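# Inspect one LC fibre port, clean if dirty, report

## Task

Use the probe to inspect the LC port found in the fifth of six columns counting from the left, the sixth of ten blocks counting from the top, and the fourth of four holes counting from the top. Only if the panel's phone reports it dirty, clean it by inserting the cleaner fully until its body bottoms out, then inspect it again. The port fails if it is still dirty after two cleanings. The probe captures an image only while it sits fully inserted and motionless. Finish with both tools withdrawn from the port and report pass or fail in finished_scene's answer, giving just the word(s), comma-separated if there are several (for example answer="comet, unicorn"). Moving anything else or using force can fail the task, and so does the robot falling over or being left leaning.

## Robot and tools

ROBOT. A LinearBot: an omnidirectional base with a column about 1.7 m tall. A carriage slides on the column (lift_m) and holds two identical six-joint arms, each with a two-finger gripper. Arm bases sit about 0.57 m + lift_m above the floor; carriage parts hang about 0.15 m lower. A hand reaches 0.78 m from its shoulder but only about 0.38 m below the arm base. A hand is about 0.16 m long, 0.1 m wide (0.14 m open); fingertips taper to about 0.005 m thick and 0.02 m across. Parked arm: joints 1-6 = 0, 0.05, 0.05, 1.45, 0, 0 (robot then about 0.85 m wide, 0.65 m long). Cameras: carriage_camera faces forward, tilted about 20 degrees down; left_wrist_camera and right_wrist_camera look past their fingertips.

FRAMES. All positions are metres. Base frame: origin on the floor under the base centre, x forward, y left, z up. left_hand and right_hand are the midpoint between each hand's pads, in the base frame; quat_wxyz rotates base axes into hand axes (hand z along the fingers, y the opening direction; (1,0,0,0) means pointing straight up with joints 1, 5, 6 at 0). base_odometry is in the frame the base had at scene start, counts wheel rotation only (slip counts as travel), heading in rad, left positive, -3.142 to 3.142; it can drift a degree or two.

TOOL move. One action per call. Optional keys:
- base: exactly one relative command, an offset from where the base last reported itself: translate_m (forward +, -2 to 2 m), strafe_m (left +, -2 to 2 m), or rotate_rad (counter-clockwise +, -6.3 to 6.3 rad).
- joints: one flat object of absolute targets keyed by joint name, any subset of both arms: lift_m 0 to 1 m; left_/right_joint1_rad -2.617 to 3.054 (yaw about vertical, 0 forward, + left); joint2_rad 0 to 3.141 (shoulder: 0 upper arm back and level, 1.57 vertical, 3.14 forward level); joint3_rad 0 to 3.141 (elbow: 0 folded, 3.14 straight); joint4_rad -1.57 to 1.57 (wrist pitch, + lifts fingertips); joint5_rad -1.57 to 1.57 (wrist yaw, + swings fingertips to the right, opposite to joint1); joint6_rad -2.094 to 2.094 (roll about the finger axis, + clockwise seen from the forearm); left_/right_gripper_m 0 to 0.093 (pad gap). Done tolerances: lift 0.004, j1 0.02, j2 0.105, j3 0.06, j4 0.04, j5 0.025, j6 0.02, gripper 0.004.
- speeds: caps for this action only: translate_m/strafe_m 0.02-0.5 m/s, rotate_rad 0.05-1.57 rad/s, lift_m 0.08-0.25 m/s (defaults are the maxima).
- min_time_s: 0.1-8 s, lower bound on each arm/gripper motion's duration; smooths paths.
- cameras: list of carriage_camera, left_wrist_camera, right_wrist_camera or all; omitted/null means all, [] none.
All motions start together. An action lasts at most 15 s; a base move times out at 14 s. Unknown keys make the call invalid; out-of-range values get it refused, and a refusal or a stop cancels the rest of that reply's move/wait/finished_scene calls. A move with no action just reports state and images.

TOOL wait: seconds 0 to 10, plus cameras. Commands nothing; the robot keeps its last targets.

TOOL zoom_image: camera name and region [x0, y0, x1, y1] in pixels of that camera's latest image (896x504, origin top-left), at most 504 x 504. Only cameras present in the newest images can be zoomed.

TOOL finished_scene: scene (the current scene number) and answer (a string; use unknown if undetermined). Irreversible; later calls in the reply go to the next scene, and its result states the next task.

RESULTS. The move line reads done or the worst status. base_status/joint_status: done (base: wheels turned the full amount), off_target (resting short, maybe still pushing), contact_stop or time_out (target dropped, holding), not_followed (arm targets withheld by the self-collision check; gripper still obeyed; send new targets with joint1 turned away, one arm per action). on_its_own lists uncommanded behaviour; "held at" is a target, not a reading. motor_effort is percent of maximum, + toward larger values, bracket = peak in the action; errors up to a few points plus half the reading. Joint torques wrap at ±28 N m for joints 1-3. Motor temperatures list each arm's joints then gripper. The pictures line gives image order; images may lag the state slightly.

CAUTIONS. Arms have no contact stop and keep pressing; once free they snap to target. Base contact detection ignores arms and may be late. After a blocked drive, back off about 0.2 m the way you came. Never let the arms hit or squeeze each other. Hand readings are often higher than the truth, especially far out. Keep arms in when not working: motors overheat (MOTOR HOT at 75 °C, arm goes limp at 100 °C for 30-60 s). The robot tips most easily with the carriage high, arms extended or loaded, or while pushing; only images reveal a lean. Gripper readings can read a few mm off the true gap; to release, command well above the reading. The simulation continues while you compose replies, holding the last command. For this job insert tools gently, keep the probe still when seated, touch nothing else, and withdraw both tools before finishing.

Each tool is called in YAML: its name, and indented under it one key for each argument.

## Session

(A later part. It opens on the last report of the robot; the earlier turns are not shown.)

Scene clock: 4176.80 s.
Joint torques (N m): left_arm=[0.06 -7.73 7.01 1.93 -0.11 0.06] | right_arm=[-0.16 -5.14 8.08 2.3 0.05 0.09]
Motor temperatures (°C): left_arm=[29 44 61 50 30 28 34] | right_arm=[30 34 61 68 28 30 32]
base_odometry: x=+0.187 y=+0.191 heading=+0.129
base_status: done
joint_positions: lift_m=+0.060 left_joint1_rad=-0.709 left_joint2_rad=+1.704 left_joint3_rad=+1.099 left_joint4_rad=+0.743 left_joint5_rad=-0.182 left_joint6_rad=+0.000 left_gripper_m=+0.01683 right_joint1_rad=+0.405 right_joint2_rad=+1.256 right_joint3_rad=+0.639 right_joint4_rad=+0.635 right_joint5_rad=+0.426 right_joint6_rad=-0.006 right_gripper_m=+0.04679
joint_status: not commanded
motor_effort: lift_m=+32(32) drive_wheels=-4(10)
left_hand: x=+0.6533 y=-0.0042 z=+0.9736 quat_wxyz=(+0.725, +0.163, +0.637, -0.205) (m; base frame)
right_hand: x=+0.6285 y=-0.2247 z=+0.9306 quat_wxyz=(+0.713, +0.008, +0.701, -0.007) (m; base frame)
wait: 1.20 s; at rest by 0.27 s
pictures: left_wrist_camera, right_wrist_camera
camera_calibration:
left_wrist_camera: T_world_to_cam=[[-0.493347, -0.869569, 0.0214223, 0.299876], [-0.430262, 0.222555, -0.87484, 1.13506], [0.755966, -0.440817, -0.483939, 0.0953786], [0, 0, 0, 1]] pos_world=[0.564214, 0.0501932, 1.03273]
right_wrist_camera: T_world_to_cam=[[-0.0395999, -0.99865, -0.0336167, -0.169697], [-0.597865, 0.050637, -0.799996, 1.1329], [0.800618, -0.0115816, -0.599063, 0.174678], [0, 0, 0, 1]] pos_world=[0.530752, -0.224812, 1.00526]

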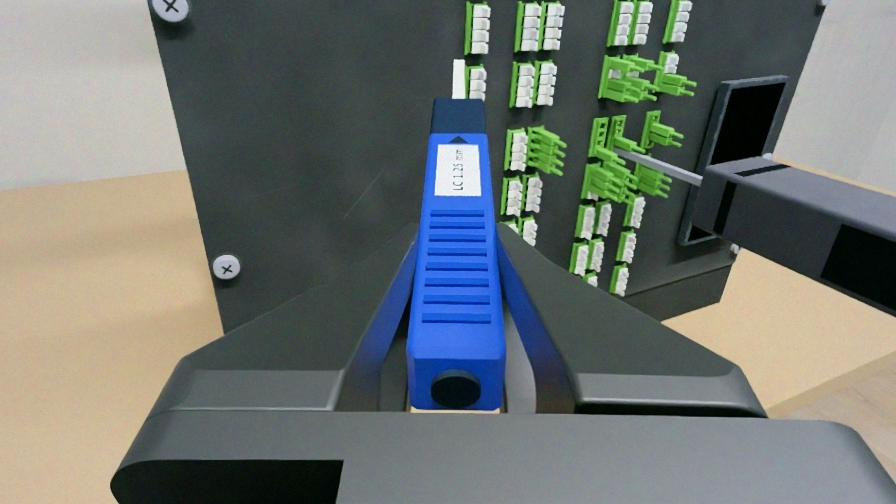

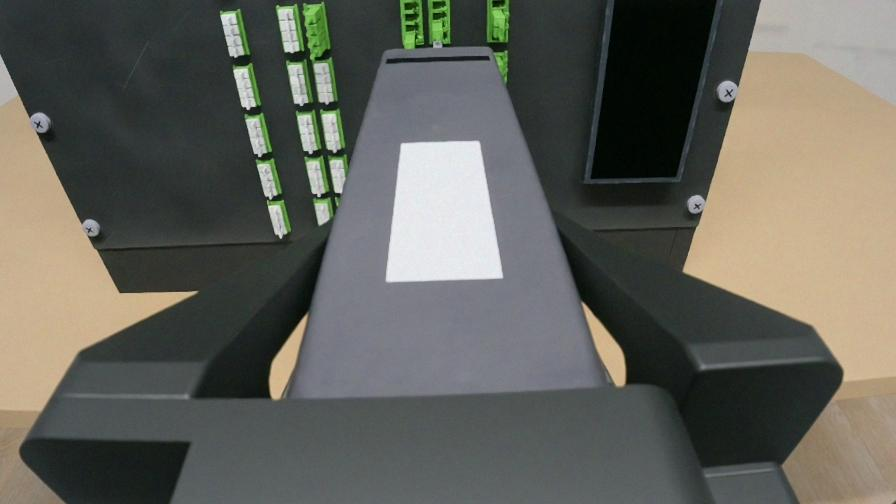

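move:
  base: {"translate_m": 0.002}
  speeds: {"translate_m": 0.02}
  cameras: []

wait:
  seconds: 2
  cameras: ["left_wrist_camera", "right_wrist_camera"]

zoom_image:
  camera: "right_wrist_camera"
  region: [420, 5, 460, 45]

zoom_image:
  camera: "left_wrist_camera"
  region: [597, 132, 622, 157]

Scene clock: 4215.80 s.
Joint torques (N m): left_arm=[0.08 -7.64 7.01 1.94 -0.11 0.08] | right_arm=[-0.46 -4.57 8.58 2.29 -0.02 0.09]
Motor temperatures (°C): left_arm=[29 44 60 50 30 28 34] | right_arm=[30 34 59 66 28 30 32]
move: done
base_odometry: x=+0.189 y=+0.191 heading=+0.130
base_status: done
joint_positions: lift_m=+0.060 left_joint1_rad=-0.709 left_joint2_rad=+1.704 left_joint3_rad=+1.099 left_joint4_rad=+0.742 left_joint5_rad=-0.182 left_joint6_rad=+0.000 left_gripper_m=+0.01683 right_joint1_rad=+0.408 right_joint2_rad=+1.250 right_joint3_rad=+0.633 right_joint4_rad=+0.636 right_joint5_rad=+0.433 right_joint6_rad=-0.006 right_gripper_m=+0.04679
joint_status: not commanded
motor_effort: lift_m=+32(32) drive_wheels=+4(9)
left_hand: x=+0.6533 y=-0.0042 z=+0.9735 quat_wxyz=(+0.725, +0.163, +0.637, -0.205) (m; base frame)
right_hand: x=+0.6267 y=-0.2250 z=+0.9304 quat_wxyz=(+0.713, +0.009, +0.701, -0.008) (m; base frame)
pictures: none
No camera images: "cameras" was empty.

Scene clock: 4217.80 s.
Joint torques (N m): left_arm=[0.03 -7.72 7.02 1.94 -0.11 0.07] | right_arm=[-0.46 -4.62 8.59 2.29 -0.03 0.09]
Motor temperatures (°C): left_arm=[29 44 60 50 30 28 34] | right_arm=[30 34 59 66 28 30 32]
base_odometry: x=+0.189 y=+0.191 heading=+0.130
base_status: done
joint_positions: lift_m=+0.060 left_joint1_rad=-0.709 left_joint2_rad=+1.704 left_joint3_rad=+1.099 left_joint4_rad=+0.742 left_joint5_rad=-0.182 left_joint6_rad=+0.000 left_gripper_m=+0.01683 right_joint1_rad=+0.408 right_joint2_rad=+1.250 right_joint3_rad=+0.633 right_joint4_rad=+0.636 right_joint5_rad=+0.433 right_joint6_rad=-0.006 right_gripper_m=+0.04679
joint_status: not commanded
motor_effort: lift_m=+32(32) drive_wheels=+4(9)
left_hand: x=+0.6533 y=-0.0042 z=+0.9735 quat_wxyz=(+0.725, +0.163, +0.637, -0.205) (m; base frame)
right_hand: x=+0.6267 y=-0.2250 z=+0.9304 quat_wxyz=(+0.713, +0.009, +0.701, -0.008) (m; base frame)
wait: 2.00 s; at rest by 0.27 s
pictures: left_wrist_camera, right_wrist_camera
camera_calibration:
left_wrist_camera: T_world_to_cam=[[-0.493323, -0.869583, 0.0213819, 0.299818], [-0.430499, 0.222719, -0.874681, 1.13505], [0.755846, -0.440705, -0.484227, 0.095694], [0, 0, 0, 1]] pos_world=[0.564213, 0.0500939, 1.03273]
right_wrist_camera: T_world_to_cam=[[-0.0426552, -0.998508, -0.0340816, -0.167666], [-0.597151, 0.0528289, -0.800388, 1.13209], [0.800994, -0.0137889, -0.598513, 0.174697], [0, 0, 0, 1]] pos_world=[0.528946, -0.224814, 1.00496]

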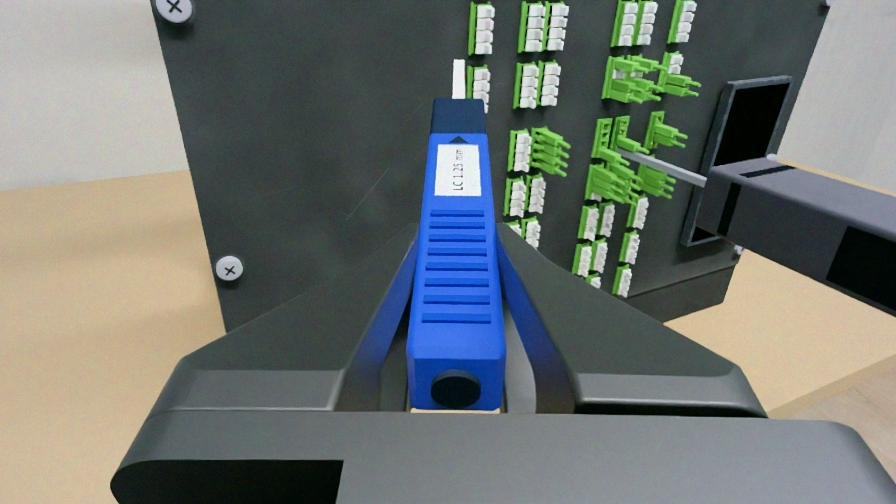

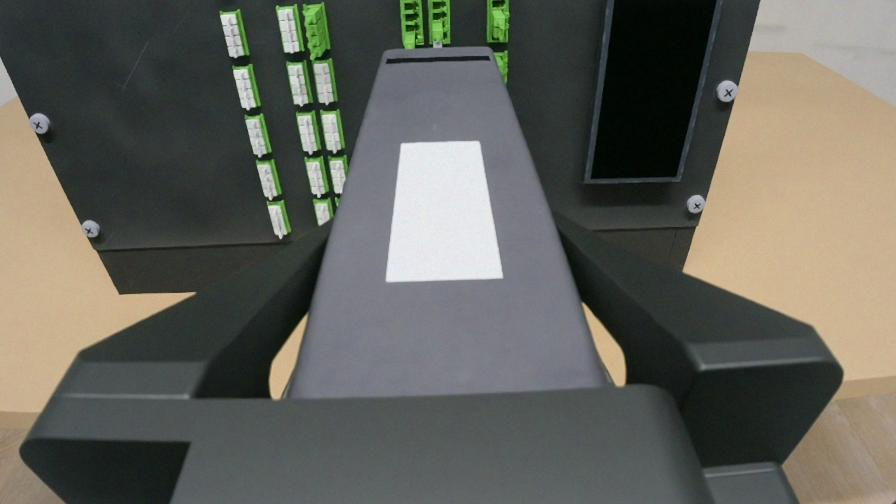

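Scaled by 12.600 from the camera's 896x504 image, which has a finer 1280x720 frame.

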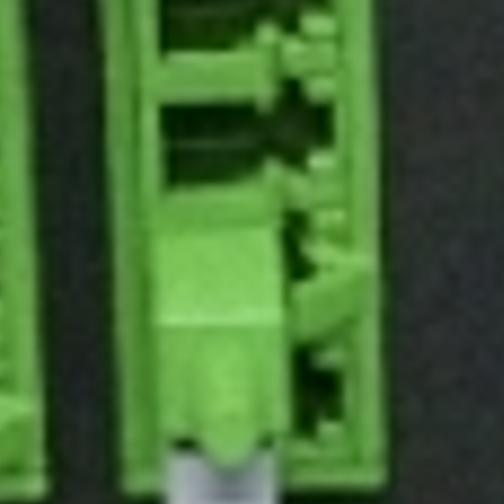

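Scaled by 20.160 from the camera's 896x504 image, which has a finer 1280x720 frame.

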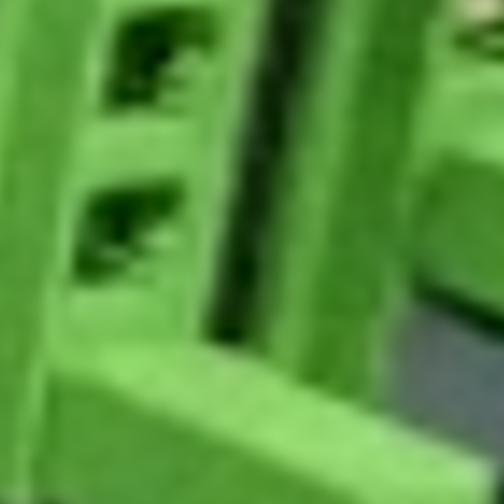

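zoom_image:
  camera: "left_wrist_camera"
  region: [690, 155, 730, 195]

zoom_image:
  camera: "left_wrist_camera"
  region: [600, 125, 640, 165]

Scaled by 12.600 from the camera's 896x504 image, which has a finer 1280x720 frame.

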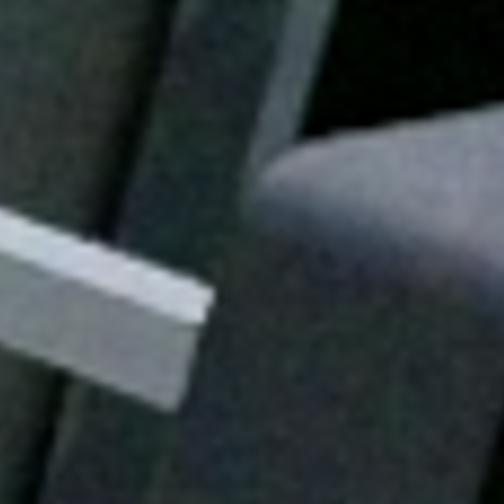

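Scaled by 12.600 from the camera's 896x504 image, which has a finer 1280x720 frame.

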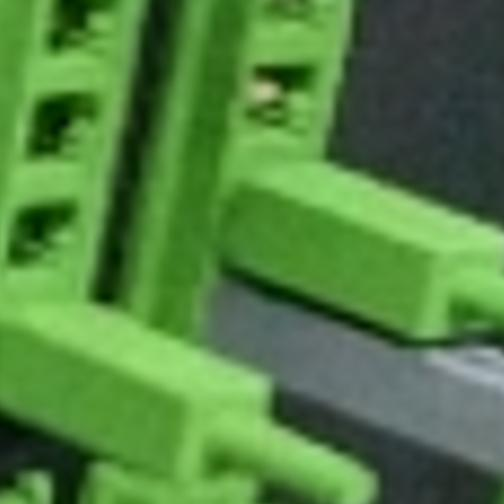

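zoom_image:
  camera: "right_wrist_camera"
  region: [426, 2, 454, 30]

zoom_image:
  camera: "right_wrist_camera"
  region: [396, 0, 426, 30]

zoom_image:
  camera: "left_wrist_camera"
  region: [608, 112, 630, 134]

Scaled by 18.000 from the camera's 896x504 image, which has a finer 1280x720 frame.

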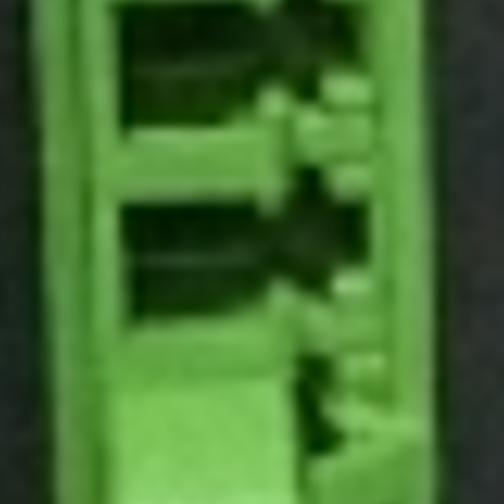

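Scaled by 16.800 from the camera's 896x504 image, which has a finer 1280x720 frame.

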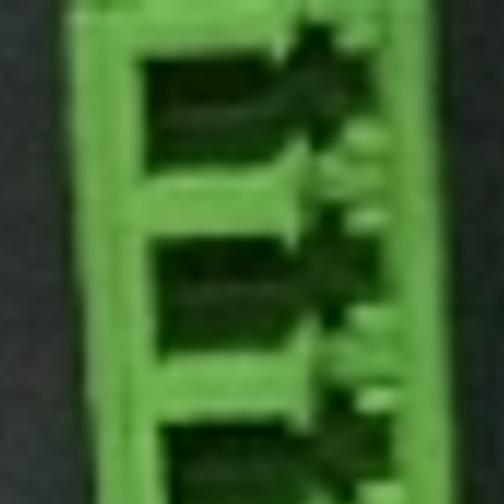

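Scaled by 22.909 from the camera's 896x504 image, which has a finer 1280x720 frame.

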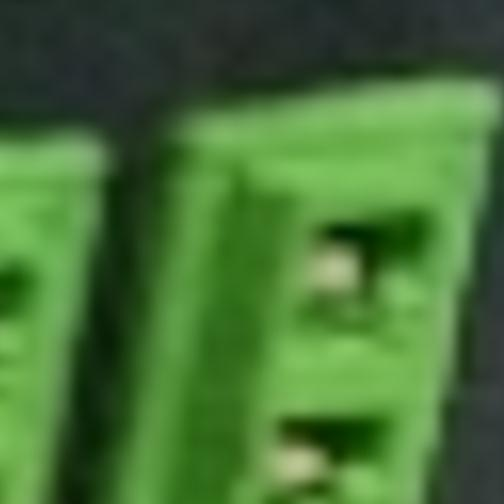

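wait:
  seconds: 0.2
  cameras: ["left_wrist_camera", "right_wrist_camera"]

zoom_image:
  camera: "right_wrist_camera"
  region: [24, 109, 54, 139]

zoom_image:
  camera: "right_wrist_camera"
  region: [76, 214, 106, 244]

zoom_image:
  camera: "right_wrist_camera"
  region: [712, 77, 742, 107]

zoom_image:
  camera: "right_wrist_camera"
  region: [681, 190, 711, 220]

Scene clock: 4436.07 s.
Joint torques (N m): left_arm=[0.02 -7.73 6.99 1.93 -0.11 0.07] | right_arm=[-0.47 -4.6 8.58 2.29 -0.03 0.09]
Motor temperatures (°C): left_arm=[29 44 60 50 30 28 34] | right_arm=[30 33 60 65 28 30 32]
base_odometry: x=+0.189 y=+0.191 heading=+0.130
base_status: done
joint_positions: lift_m=+0.060 left_joint1_rad=-0.709 left_joint2_rad=+1.704 left_joint3_rad=+1.099 left_joint4_rad=+0.742 left_joint5_rad=-0.182 left_joint6_rad=+0.000 left_gripper_m=+0.01683 right_joint1_rad=+0.408 right_joint2_rad=+1.250 right_joint3_rad=+0.633 right_joint4_rad=+0.636 right_joint5_rad=+0.433 right_joint6_rad=-0.006 right_gripper_m=+0.04679
joint_status: not commanded
motor_effort: lift_m=+32(32) drive_wheels=+4(9)
left_hand: x=+0.6533 y=-0.0042 z=+0.9735 quat_wxyz=(+0.725, +0.163, +0.637, -0.205) (m; base frame)
right_hand: x=+0.6267 y=-0.2250 z=+0.9304 quat_wxyz=(+0.713, +0.009, +0.701, -0.008) (m; base frame)
wait: 0.20 s; at rest from the start
pictures: left_wrist_camera, right_wrist_camera
camera_calibration:
left_wrist_camera: T_world_to_cam=[[-0.493323, -0.869583, 0.0213819, 0.299818], [-0.430499, 0.222719, -0.874681, 1.13505], [0.755846, -0.440705, -0.484227, 0.095694], [0, 0, 0, 1]] pos_world=[0.564213, 0.0500939, 1.03273]
right_wrist_camera: T_world_to_cam=[[-0.0426552, -0.998508, -0.0340816, -0.167666], [-0.597151, 0.0528289, -0.800388, 1.13209], [0.800994, -0.0137889, -0.598513, 0.174697], [0, 0, 0, 1]] pos_world=[0.528946, -0.224814, 1.00496]

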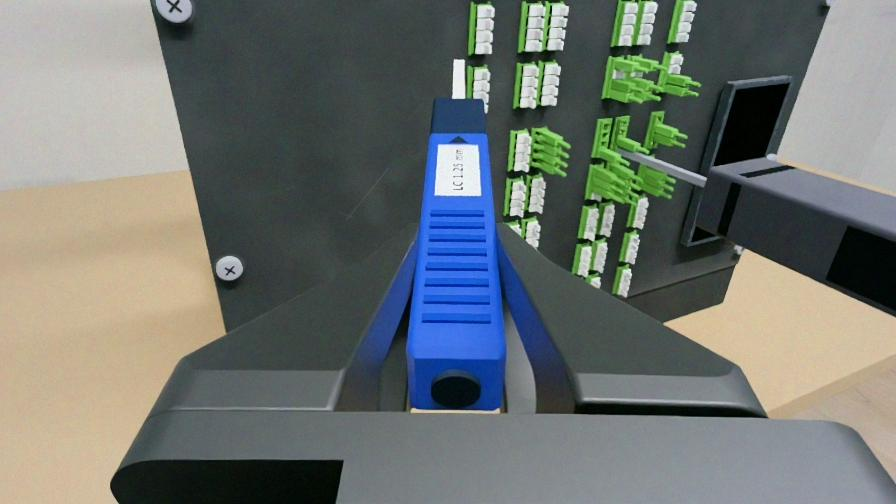

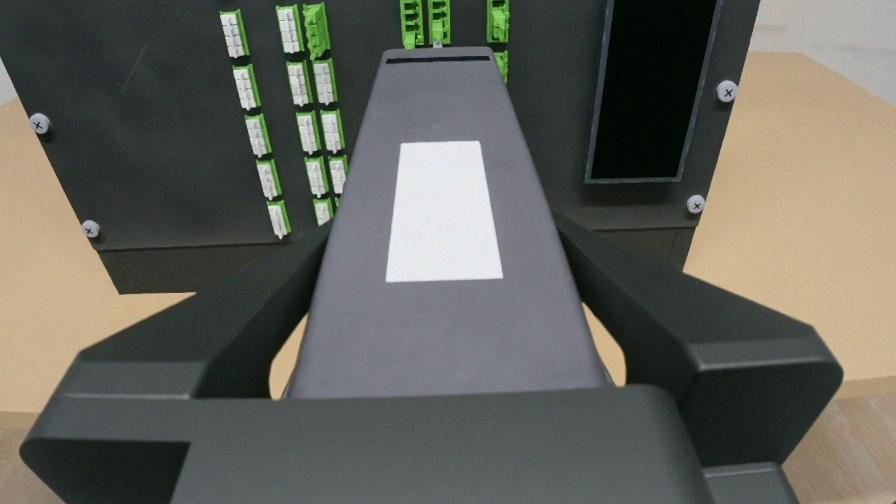

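Scaled by 16.800 from the camera's 896x504 image, which has a finer 1280x720 frame.

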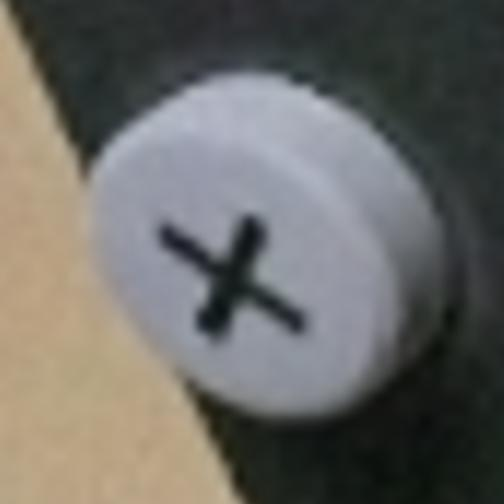

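Scaled by 16.800 from the camera's 896x504 image, which has a finer 1280x720 frame.

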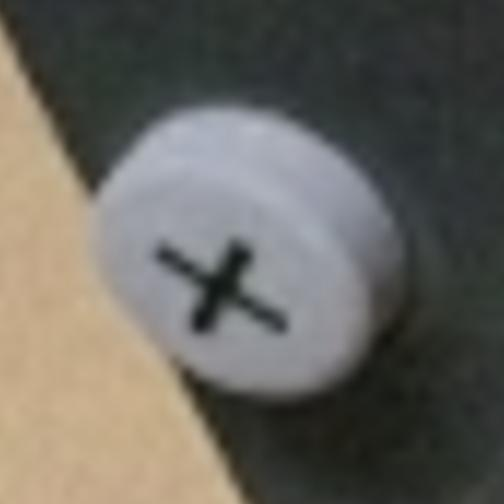

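Scaled by 16.800 from the camera's 896x504 image, which has a finer 1280x720 frame.

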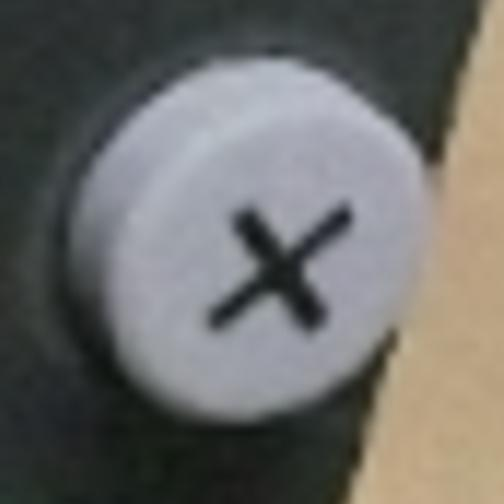

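Scaled by 16.800 from the camera's 896x504 image, which has a finer 1280x720 frame.

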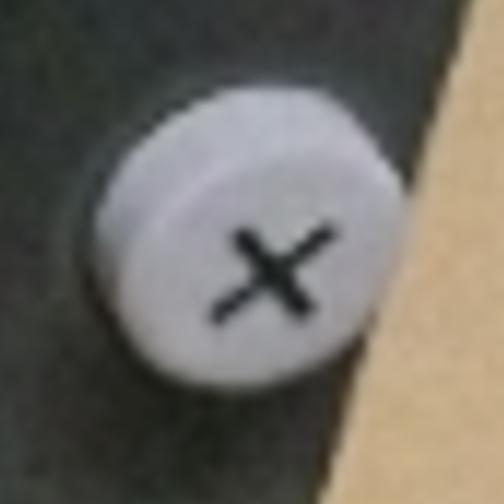

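move:
  base: {"translate_m": -0.0035}
  speeds: {"translate_m": 0.02}
  cameras: []

wait:
  seconds: 1.2
  cameras: ["left_wrist_camera", "right_wrist_camera"]

zoom_image:
  camera: "right_wrist_camera"
  region: [425, 2, 453, 30]

zoom_image:
  camera: "right_wrist_camera"
  region: [425, 22, 453, 50]

zoom_image:
  camera: "left_wrist_camera"
  region: [597, 125, 637, 165]

Scene clock: 4616.63 s.
Joint torques (N m): left_arm=[0.08 -7.65 7.02 1.91 -0.11 0.08] | right_arm=[-0.17 -4.63 8.58 2.29 0.06 0.1]
Motor temperatures (°C): left_arm=[29 44 59 50 30 28 34] | right_arm=[30 33 61 64 28 30 32]
move: done
base_odometry: x=+0.186 y=+0.191 heading=+0.130
base_status: done
joint_positions: lift_m=+0.060 left_joint1_rad=-0.710 left_joint2_rad=+1.704 left_joint3_rad=+1.099 left_joint4_rad=+0.742 left_joint5_rad=-0.182 left_joint6_rad=+0.000 left_gripper_m=+0.01683 right_joint1_rad=+0.405 right_joint2_rad=+1.250 right_joint3_rad=+0.633 right_joint4_rad=+0.636 right_joint5_rad=+0.425 right_joint6_rad=-0.006 right_gripper_m=+0.04679
joint_status: not commanded
motor_effort: lift_m=+32(32) drive_wheels=+1(9)
left_hand: x=+0.6531 y=-0.0046 z=+0.9735 quat_wxyz=(+0.725, +0.163, +0.637, -0.205) (m; base frame)
right_hand: x=+0.6271 y=-0.2250 z=+0.9305 quat_wxyz=(+0.713, +0.008, +0.701, -0.007) (m; base frame)
pictures: none
No camera images: "cameras" was empty.

Scene clock: 4617.83 s.
Joint torques (N m): left_arm=[0.08 -7.72 7.01 1.93 -0.11 0.08] | right_arm=[-0.16 -4.6 8.57 2.29 0.06 0.1]
Motor temperatures (°C): left_arm=[29 44 59 50 30 28 34] | right_arm=[30 33 61 64 28 30 32]
base_odometry: x=+0.186 y=+0.191 heading=+0.130
base_status: done
joint_positions: lift_m=+0.060 left_joint1_rad=-0.710 left_joint2_rad=+1.704 left_joint3_rad=+1.099 left_joint4_rad=+0.742 left_joint5_rad=-0.182 left_joint6_rad=+0.000 left_gripper_m=+0.01683 right_joint1_rad=+0.405 right_joint2_rad=+1.250 right_joint3_rad=+0.633 right_joint4_rad=+0.636 right_joint5_rad=+0.425 right_joint6_rad=-0.006 right_gripper_m=+0.04679
joint_status: not commanded
motor_effort: lift_m=+32(32) drive_wheels=+0(9)
left_hand: x=+0.6531 y=-0.0046 z=+0.9735 quat_wxyz=(+0.725, +0.163, +0.637, -0.205) (m; base frame)
right_hand: x=+0.6271 y=-0.2250 z=+0.9305 quat_wxyz=(+0.713, +0.008, +0.701, -0.007) (m; base frame)
wait: 1.20 s; at rest by 0.27 s
pictures: left_wrist_camera, right_wrist_camera
camera_calibration:
left_wrist_camera: T_world_to_cam=[[-0.494021, -0.869189, 0.0213143, 0.299988], [-0.430275, 0.223107, -0.874692, 1.13487], [0.755517, -0.441288, -0.48421, 0.0959539], [0, 0, 0, 1]] pos_world=[0.564013, 0.0498924, 1.03273]
right_wrist_camera: T_world_to_cam=[[-0.038505, -0.998677, -0.0340799, -0.170381], [-0.597075, 0.0503414, -0.800604, 1.132], [0.801261, -0.010479, -0.598223, 0.174817], [0, 0, 0, 1]] pos_world=[0.529254, -0.22531, 1.00506]

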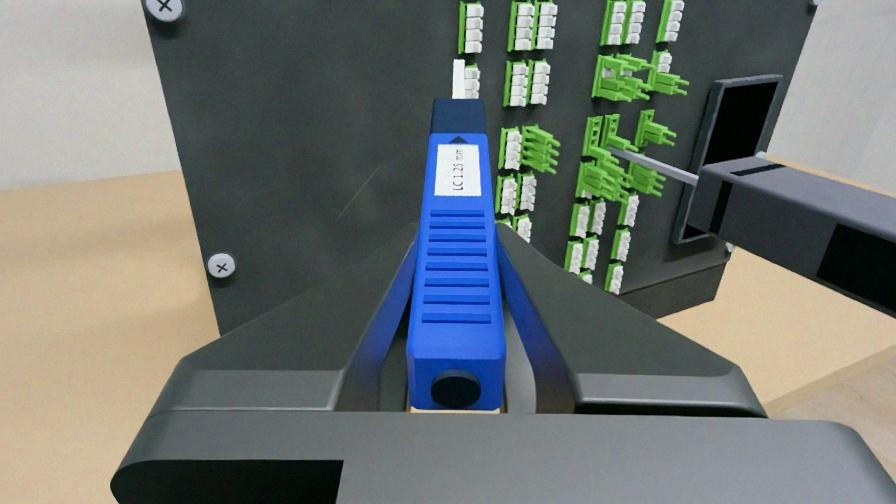

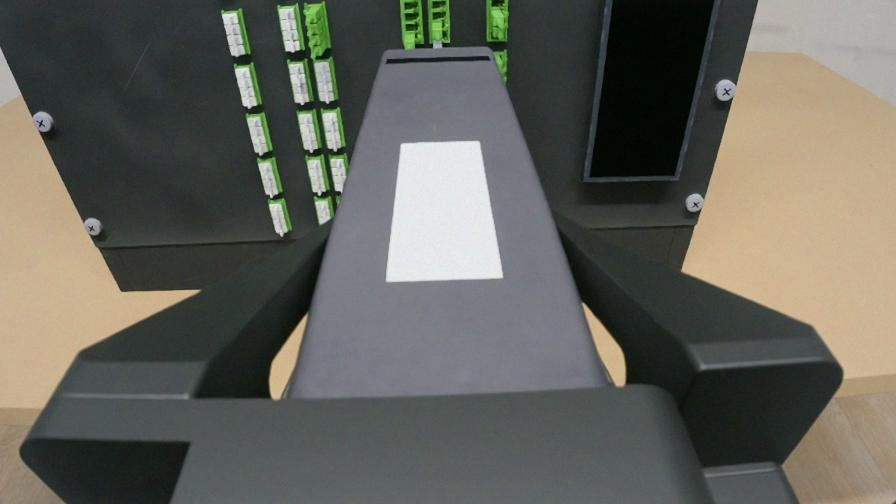

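Scaled by 18.000 from the camera's 896x504 image, which has a finer 1280x720 frame.

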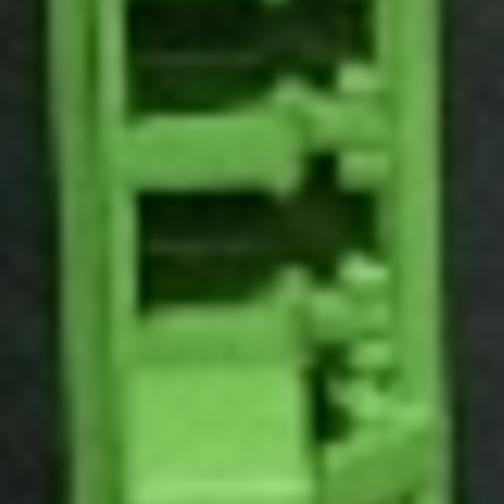

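Scaled by 18.000 from the camera's 896x504 image, which has a finer 1280x720 frame.

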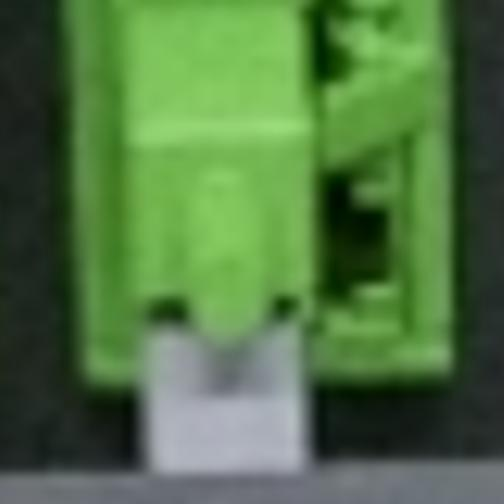

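Scaled by 12.600 from the camera's 896x504 image, which has a finer 1280x720 frame.

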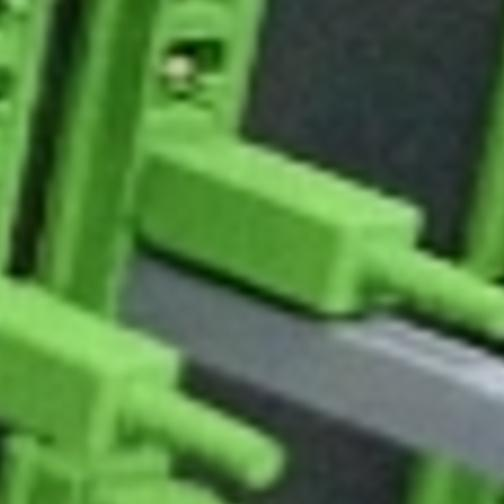

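zoom_image:
  camera: "right_wrist_camera"
  region: [365, 40, 405, 80]

zoom_image:
  camera: "right_wrist_camera"
  region: [480, 40, 520, 80]

zoom_image:
  camera: "right_wrist_camera"
  region: [280, 340, 340, 400]

zoom_image:
  camera: "right_wrist_camera"
  region: [570, 340, 630, 400]

Scaled by 12.600 from the camera's 896x504 image, which has a finer 1280x720 frame.

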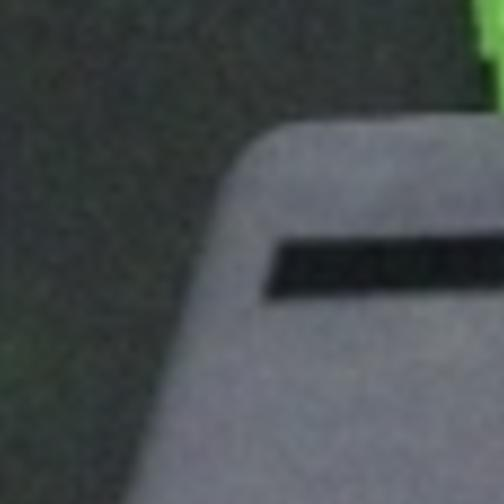

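Scaled by 12.600 from the camera's 896x504 image, which has a finer 1280x720 frame.

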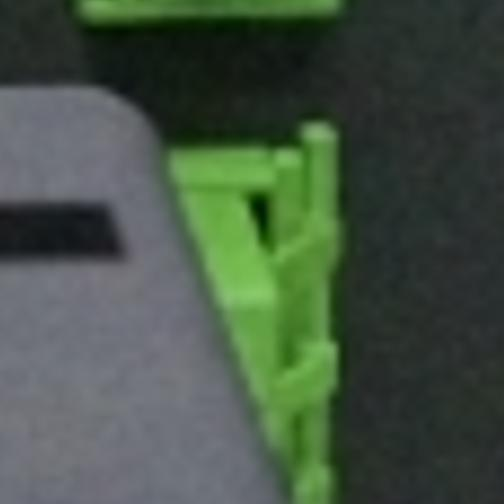

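Scaled by 8.400 from the camera's 896x504 image, which has a finer 1280x720 frame.

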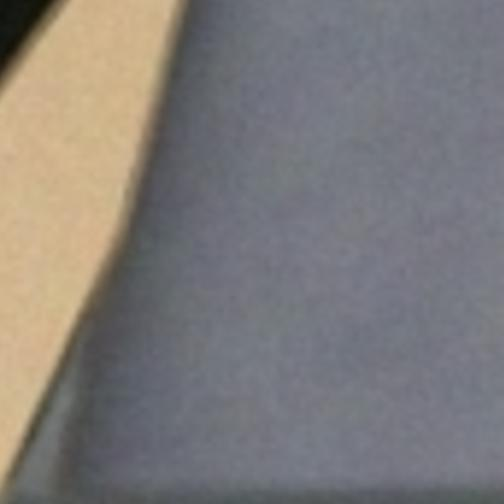

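Scaled by 8.400 from the camera's 896x504 image, which has a finer 1280x720 frame.

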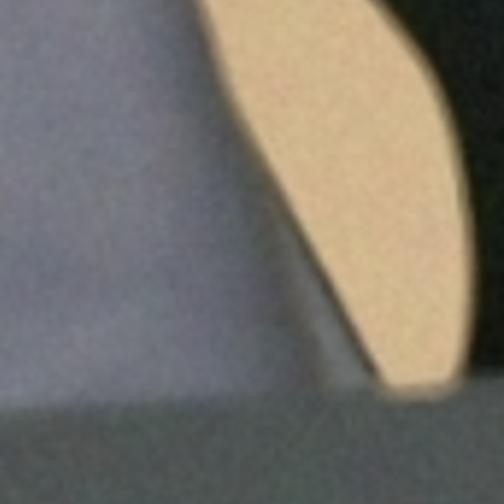

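move:

Scene clock: 4735.33 s.
Joint torques (N m): left_arm=[0.06 -7.73 7.02 1.93 -0.11 0.07] | right_arm=[-0.14 -4.63 8.57 2.28 0.06 0.1]
Motor temperatures (°C): left_arm=[29 44 59 50 30 28 34] | right_arm=[30 33 61 64 28 30 32]
base_odometry: x=+0.186 y=+0.191 heading=+0.130
base_status: done
joint_positions: lift_m=+0.060 left_joint1_rad=-0.710 left_joint2_rad=+1.704 left_joint3_rad=+1.099 left_joint4_rad=+0.742 left_joint5_rad=-0.182 left_joint6_rad=+0.000 left_gripper_m=+0.01683 right_joint1_rad=+0.405 right_joint2_rad=+1.250 right_joint3_rad=+0.633 right_joint4_rad=+0.636 right_joint5_rad=+0.425 right_joint6_rad=-0.006 right_gripper_m=+0.04679
joint_status: not commanded
motor_effort: lift_m=+32(32) drive_wheels=+1(9)
left_hand: x=+0.6531 y=-0.0046 z=+0.9735 quat_wxyz=(+0.725, +0.163, +0.637, -0.205) (m; base frame)
right_hand: x=+0.6271 y=-0.2250 z=+0.9305 quat_wxyz=(+0.713, +0.008, +0.701, -0.007) (m; base frame)
pictures: carriage_camera, left_wrist_camera, right_wrist_camera
camera_calibration:
carriage_camera: T_world_to_cam=[[-0.0360985, -0.999282, 0.0115197, -0.00852206], [-0.378579, 0.00300606, -0.925564, 1.04293], [0.924865, -0.0377726, -0.378416, 0.285675], [0, 0, 0, 1]] pos_world=[0.130314, -0.000860394, 1.0735]
left_wrist_camera: T_world_to_cam=[[-0.494021, -0.869189, 0.0213143, 0.299988], [-0.430275, 0.223107, -0.874692, 1.13487], [0.755517, -0.441288, -0.48421, 0.0959539], [0, 0, 0, 1]] pos_world=[0.564013, 0.0498924, 1.03273]
right_wrist_camera: T_world_to_cam=[[-0.038505, -0.998677, -0.0340799, -0.170381], [-0.597075, 0.0503414, -0.800604, 1.132], [0.801261, -0.010479, -0.598223, 0.174817], [0, 0, 0, 1]] pos_world=[0.529254, -0.22531, 1.00506]

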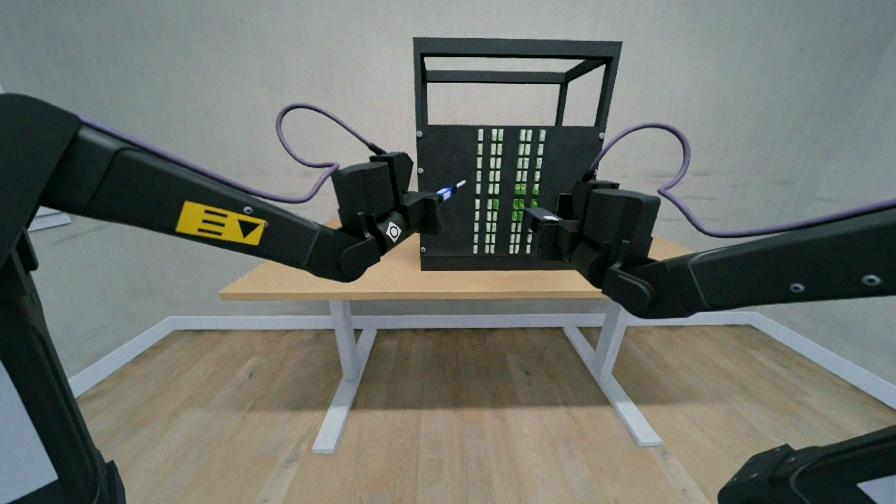

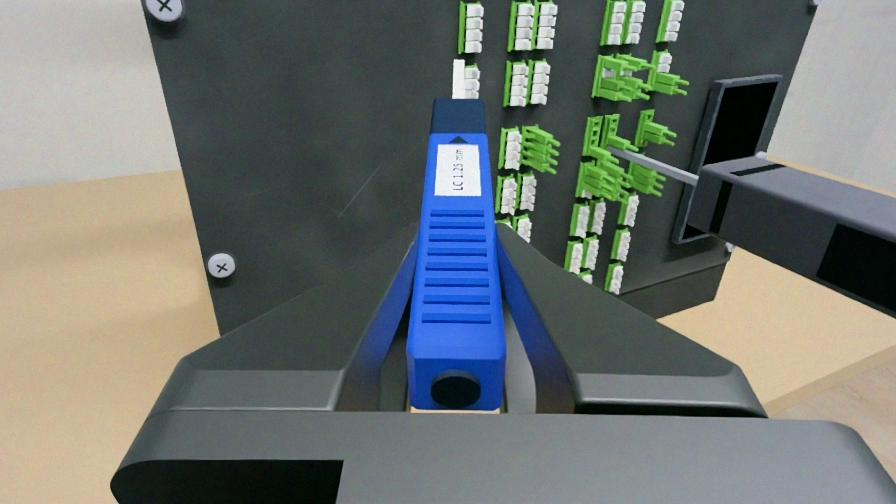

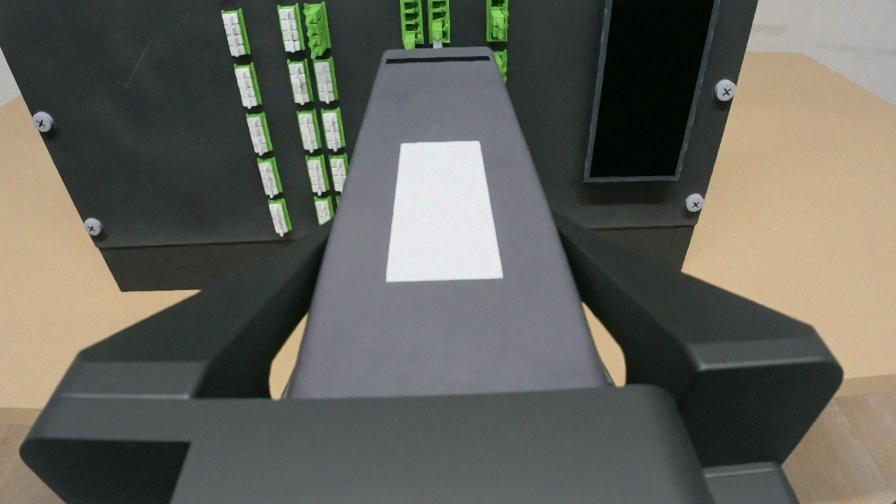

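zoom_image:
  camera: "left_wrist_camera"
  region: [575, 105, 665, 155]

zoom_image:
  camera: "left_wrist_camera"
  region: [600, 130, 640, 160]

Scaled by 5.600 from the camera's 896x504 image, which has a finer 1280x720 frame.

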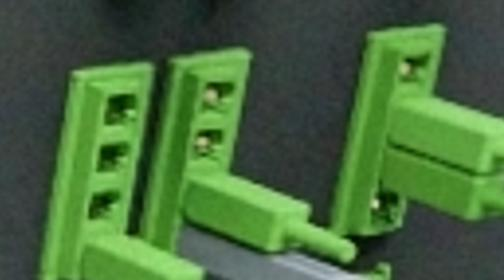

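Scaled by 12.600 from the camera's 896x504 image, which has a finer 1280x720 frame.

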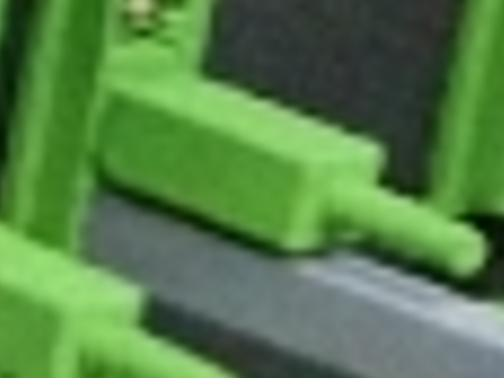

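zoom_image:
  camera: "left_wrist_camera"
  region: [604, 140, 632, 158]

zoom_image:
  camera: "left_wrist_camera"
  region: [620, 142, 660, 168]

zoom_image:
  camera: "left_wrist_camera"
  region: [660, 158, 700, 184]

Scaled by 18.000 from the camera's 896x504 image, which has a finer 1280x720 frame.

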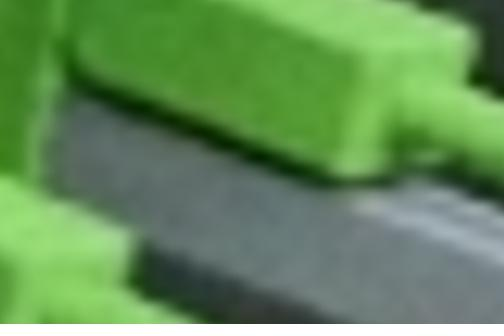

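Scaled by 12.600 from the camera's 896x504 image, which has a finer 1280x720 frame.

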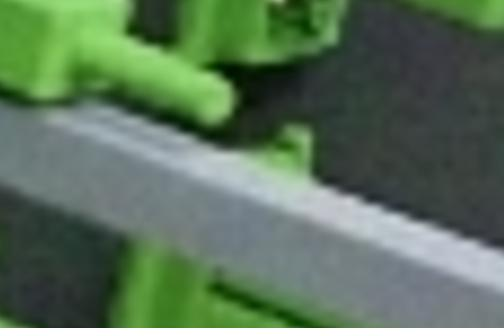

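Scaled by 12.600 from the camera's 896x504 image, which has a finer 1280x720 frame.

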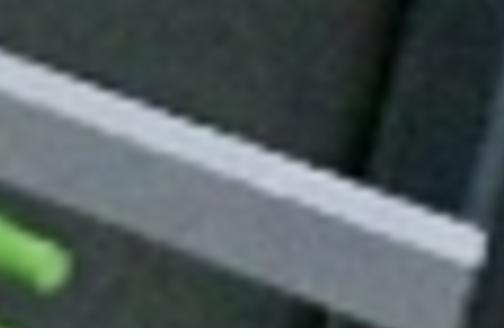

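zoom_image:
  camera: "left_wrist_camera"
  region: [596, 106, 624, 124]

zoom_image:
  camera: "left_wrist_camera"
  region: [596, 122, 624, 140]

zoom_image:
  camera: "left_wrist_camera"
  region: [620, 140, 648, 158]

zoom_image:
  camera: "left_wrist_camera"
  region: [632, 108, 688, 144]

zoom_image:
  camera: "left_wrist_camera"
  region: [592, 50, 662, 95]

zoom_image:
  camera: "left_wrist_camera"
  region: [570, 110, 640, 155]

Scaled by 18.000 from the camera's 896x504 image, which has a finer 1280x720 frame.

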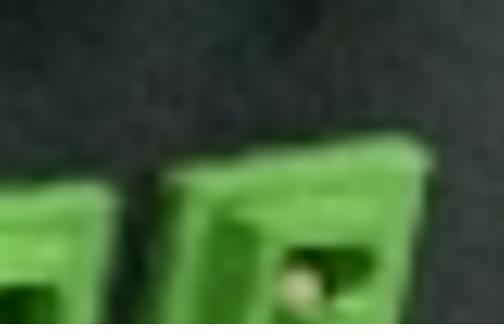

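Scaled by 18.000 from the camera's 896x504 image, which has a finer 1280x720 frame.

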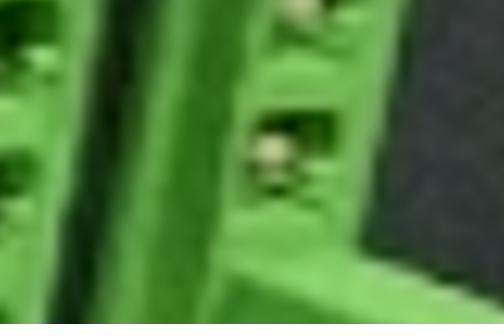

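Scaled by 18.000 from the camera's 896x504 image, which has a finer 1280x720 frame.

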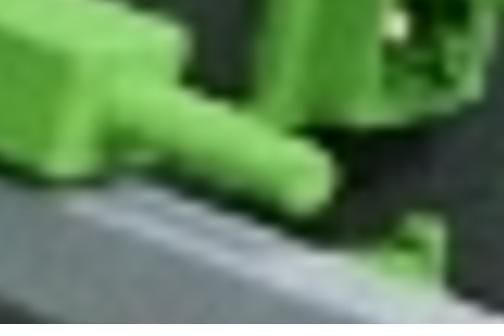

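Scaled by 9.000 from the camera's 896x504 image, which has a finer 1280x720 frame.

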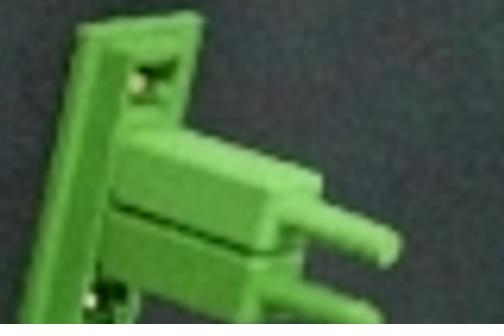

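Scaled by 7.200 from the camera's 896x504 image, which has a finer 1280x720 frame.

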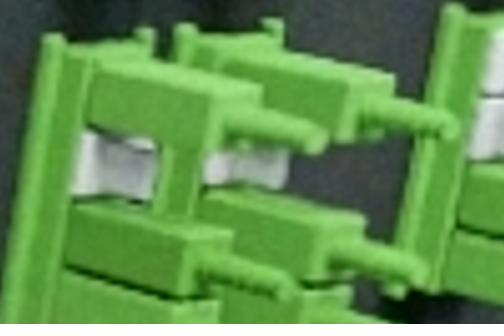

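Scaled by 7.200 from the camera's 896x504 image, which has a finer 1280x720 frame.

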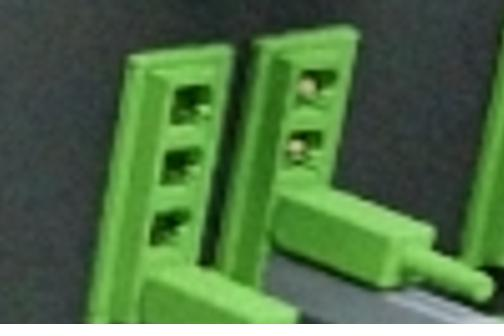

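move:
  base: {"translate_m": -0.006}
  speeds: {"translate_m": 0.02}
  cameras: []

wait:
  seconds: 1
  cameras: ["left_wrist_camera", "right_wrist_camera"]

zoom_image:
  camera: "left_wrist_camera"
  region: [596, 122, 638, 149]

zoom_image:
  camera: "left_wrist_camera"
  region: [596, 136, 624, 154]

Scene clock: 5029.17 s.
Joint torques (N m): left_arm=[0.08 -7.79 6.9 1.95 -0.11 0.08] | right_arm=[-0.14 -4.55 8.59 2.31 0.05 0.1]
Motor temperatures (°C): left_arm=[29 44 58 50 30 28 34] | right_arm=[30 33 62 63 28 30 32]
move: done
base_odometry: x=+0.180 y=+0.190 heading=+0.129
base_status: done
joint_positions: lift_m=+0.060 left_joint1_rad=-0.710 left_joint2_rad=+1.704 left_joint3_rad=+1.099 left_joint4_rad=+0.743 left_joint5_rad=-0.182 left_joint6_rad=+0.000 left_gripper_m=+0.01683 right_joint1_rad=+0.405 right_joint2_rad=+1.250 right_joint3_rad=+0.633 right_joint4_rad=+0.635 right_joint5_rad=+0.425 right_joint6_rad=-0.006 right_gripper_m=+0.04679
joint_status: not commanded
motor_effort: lift_m=+32(32) drive_wheels=-5(8)
left_hand: x=+0.6531 y=-0.0046 z=+0.9736 quat_wxyz=(+0.725, +0.163, +0.637, -0.205) (m; base frame)
right_hand: x=+0.6271 y=-0.2250 z=+0.9303 quat_wxyz=(+0.713, +0.008, +0.701, -0.007) (m; base frame)
pictures: none
No camera images: "cameras" was empty.

Scene clock: 5030.17 s.
Joint torques (N m): left_arm=[0.09 -7.73 7.05 1.93 -0.11 0.08] | right_arm=[-0.14 -4.64 8.58 2.3 0.06 0.09]
Motor temperatures (°C): left_arm=[29 44 58 50 30 28 34] | right_arm=[30 33 62 63 28 30 32]
base_odometry: x=+0.180 y=+0.190 heading=+0.129
base_status: done
joint_positions: lift_m=+0.060 left_joint1_rad=-0.710 left_joint2_rad=+1.704 left_joint3_rad=+1.099 left_joint4_rad=+0.743 left_joint5_rad=-0.182 left_joint6_rad=+0.000 left_gripper_m=+0.01683 right_joint1_rad=+0.405 right_joint2_rad=+1.250 right_joint3_rad=+0.633 right_joint4_rad=+0.635 right_joint5_rad=+0.425 right_joint6_rad=-0.006 right_gripper_m=+0.04679
joint_status: not commanded
motor_effort: lift_m=+32(32) drive_wheels=-5(8)
left_hand: x=+0.6531 y=-0.0046 z=+0.9736 quat_wxyz=(+0.725, +0.163, +0.637, -0.205) (m; base frame)
right_hand: x=+0.6271 y=-0.2250 z=+0.9303 quat_wxyz=(+0.713, +0.008, +0.701, -0.007) (m; base frame)
wait: 1.00 s; at rest by 0.27 s
pictures: left_wrist_camera, right_wrist_camera
camera_calibration:
left_wrist_camera: T_world_to_cam=[[-0.493987, -0.869204, 0.0214735, 0.299805], [-0.430105, 0.222825, -0.874848, 1.13495], [0.755637, -0.441399, -0.483922, 0.0955939], [0, 0, 0, 1]] pos_world=[0.564013, 0.0498915, 1.03273]
right_wrist_camera: T_world_to_cam=[[-0.0385072, -0.99869, -0.0336918, -0.170677], [-0.597658, 0.0500395, -0.800188, 1.13174], [0.800826, -0.0106769, -0.598802, 0.175525], [0, 0, 0, 1]] pos_world=[0.529254, -0.22521, 1.00496]

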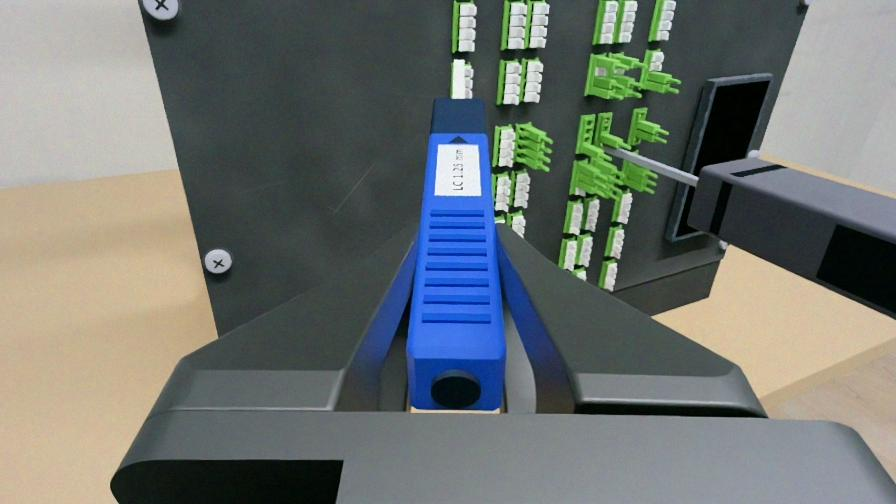

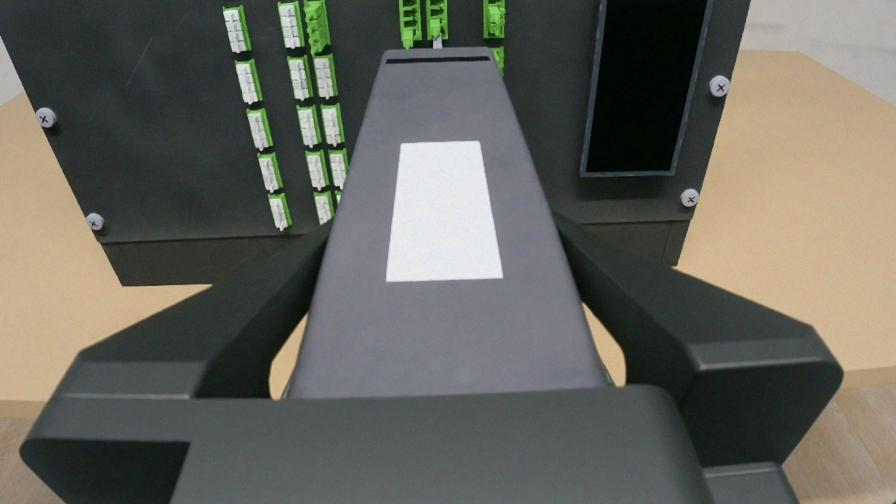

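Scaled by 12.000 from the camera's 896x504 image, which has a finer 1280x720 frame.

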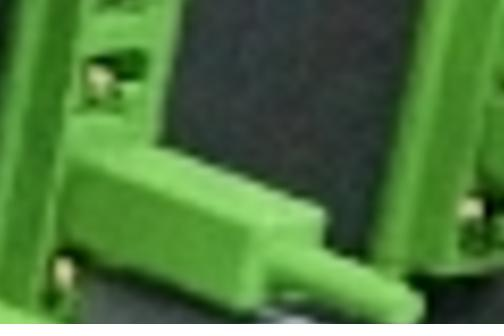

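Scaled by 18.000 from the camera's 896x504 image, which has a finer 1280x720 frame.

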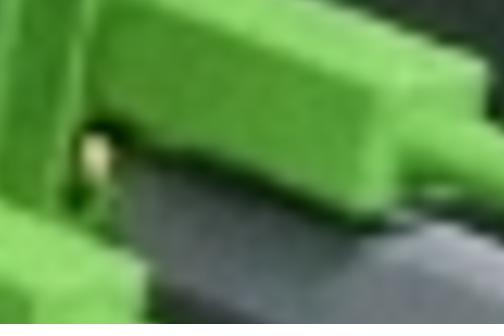

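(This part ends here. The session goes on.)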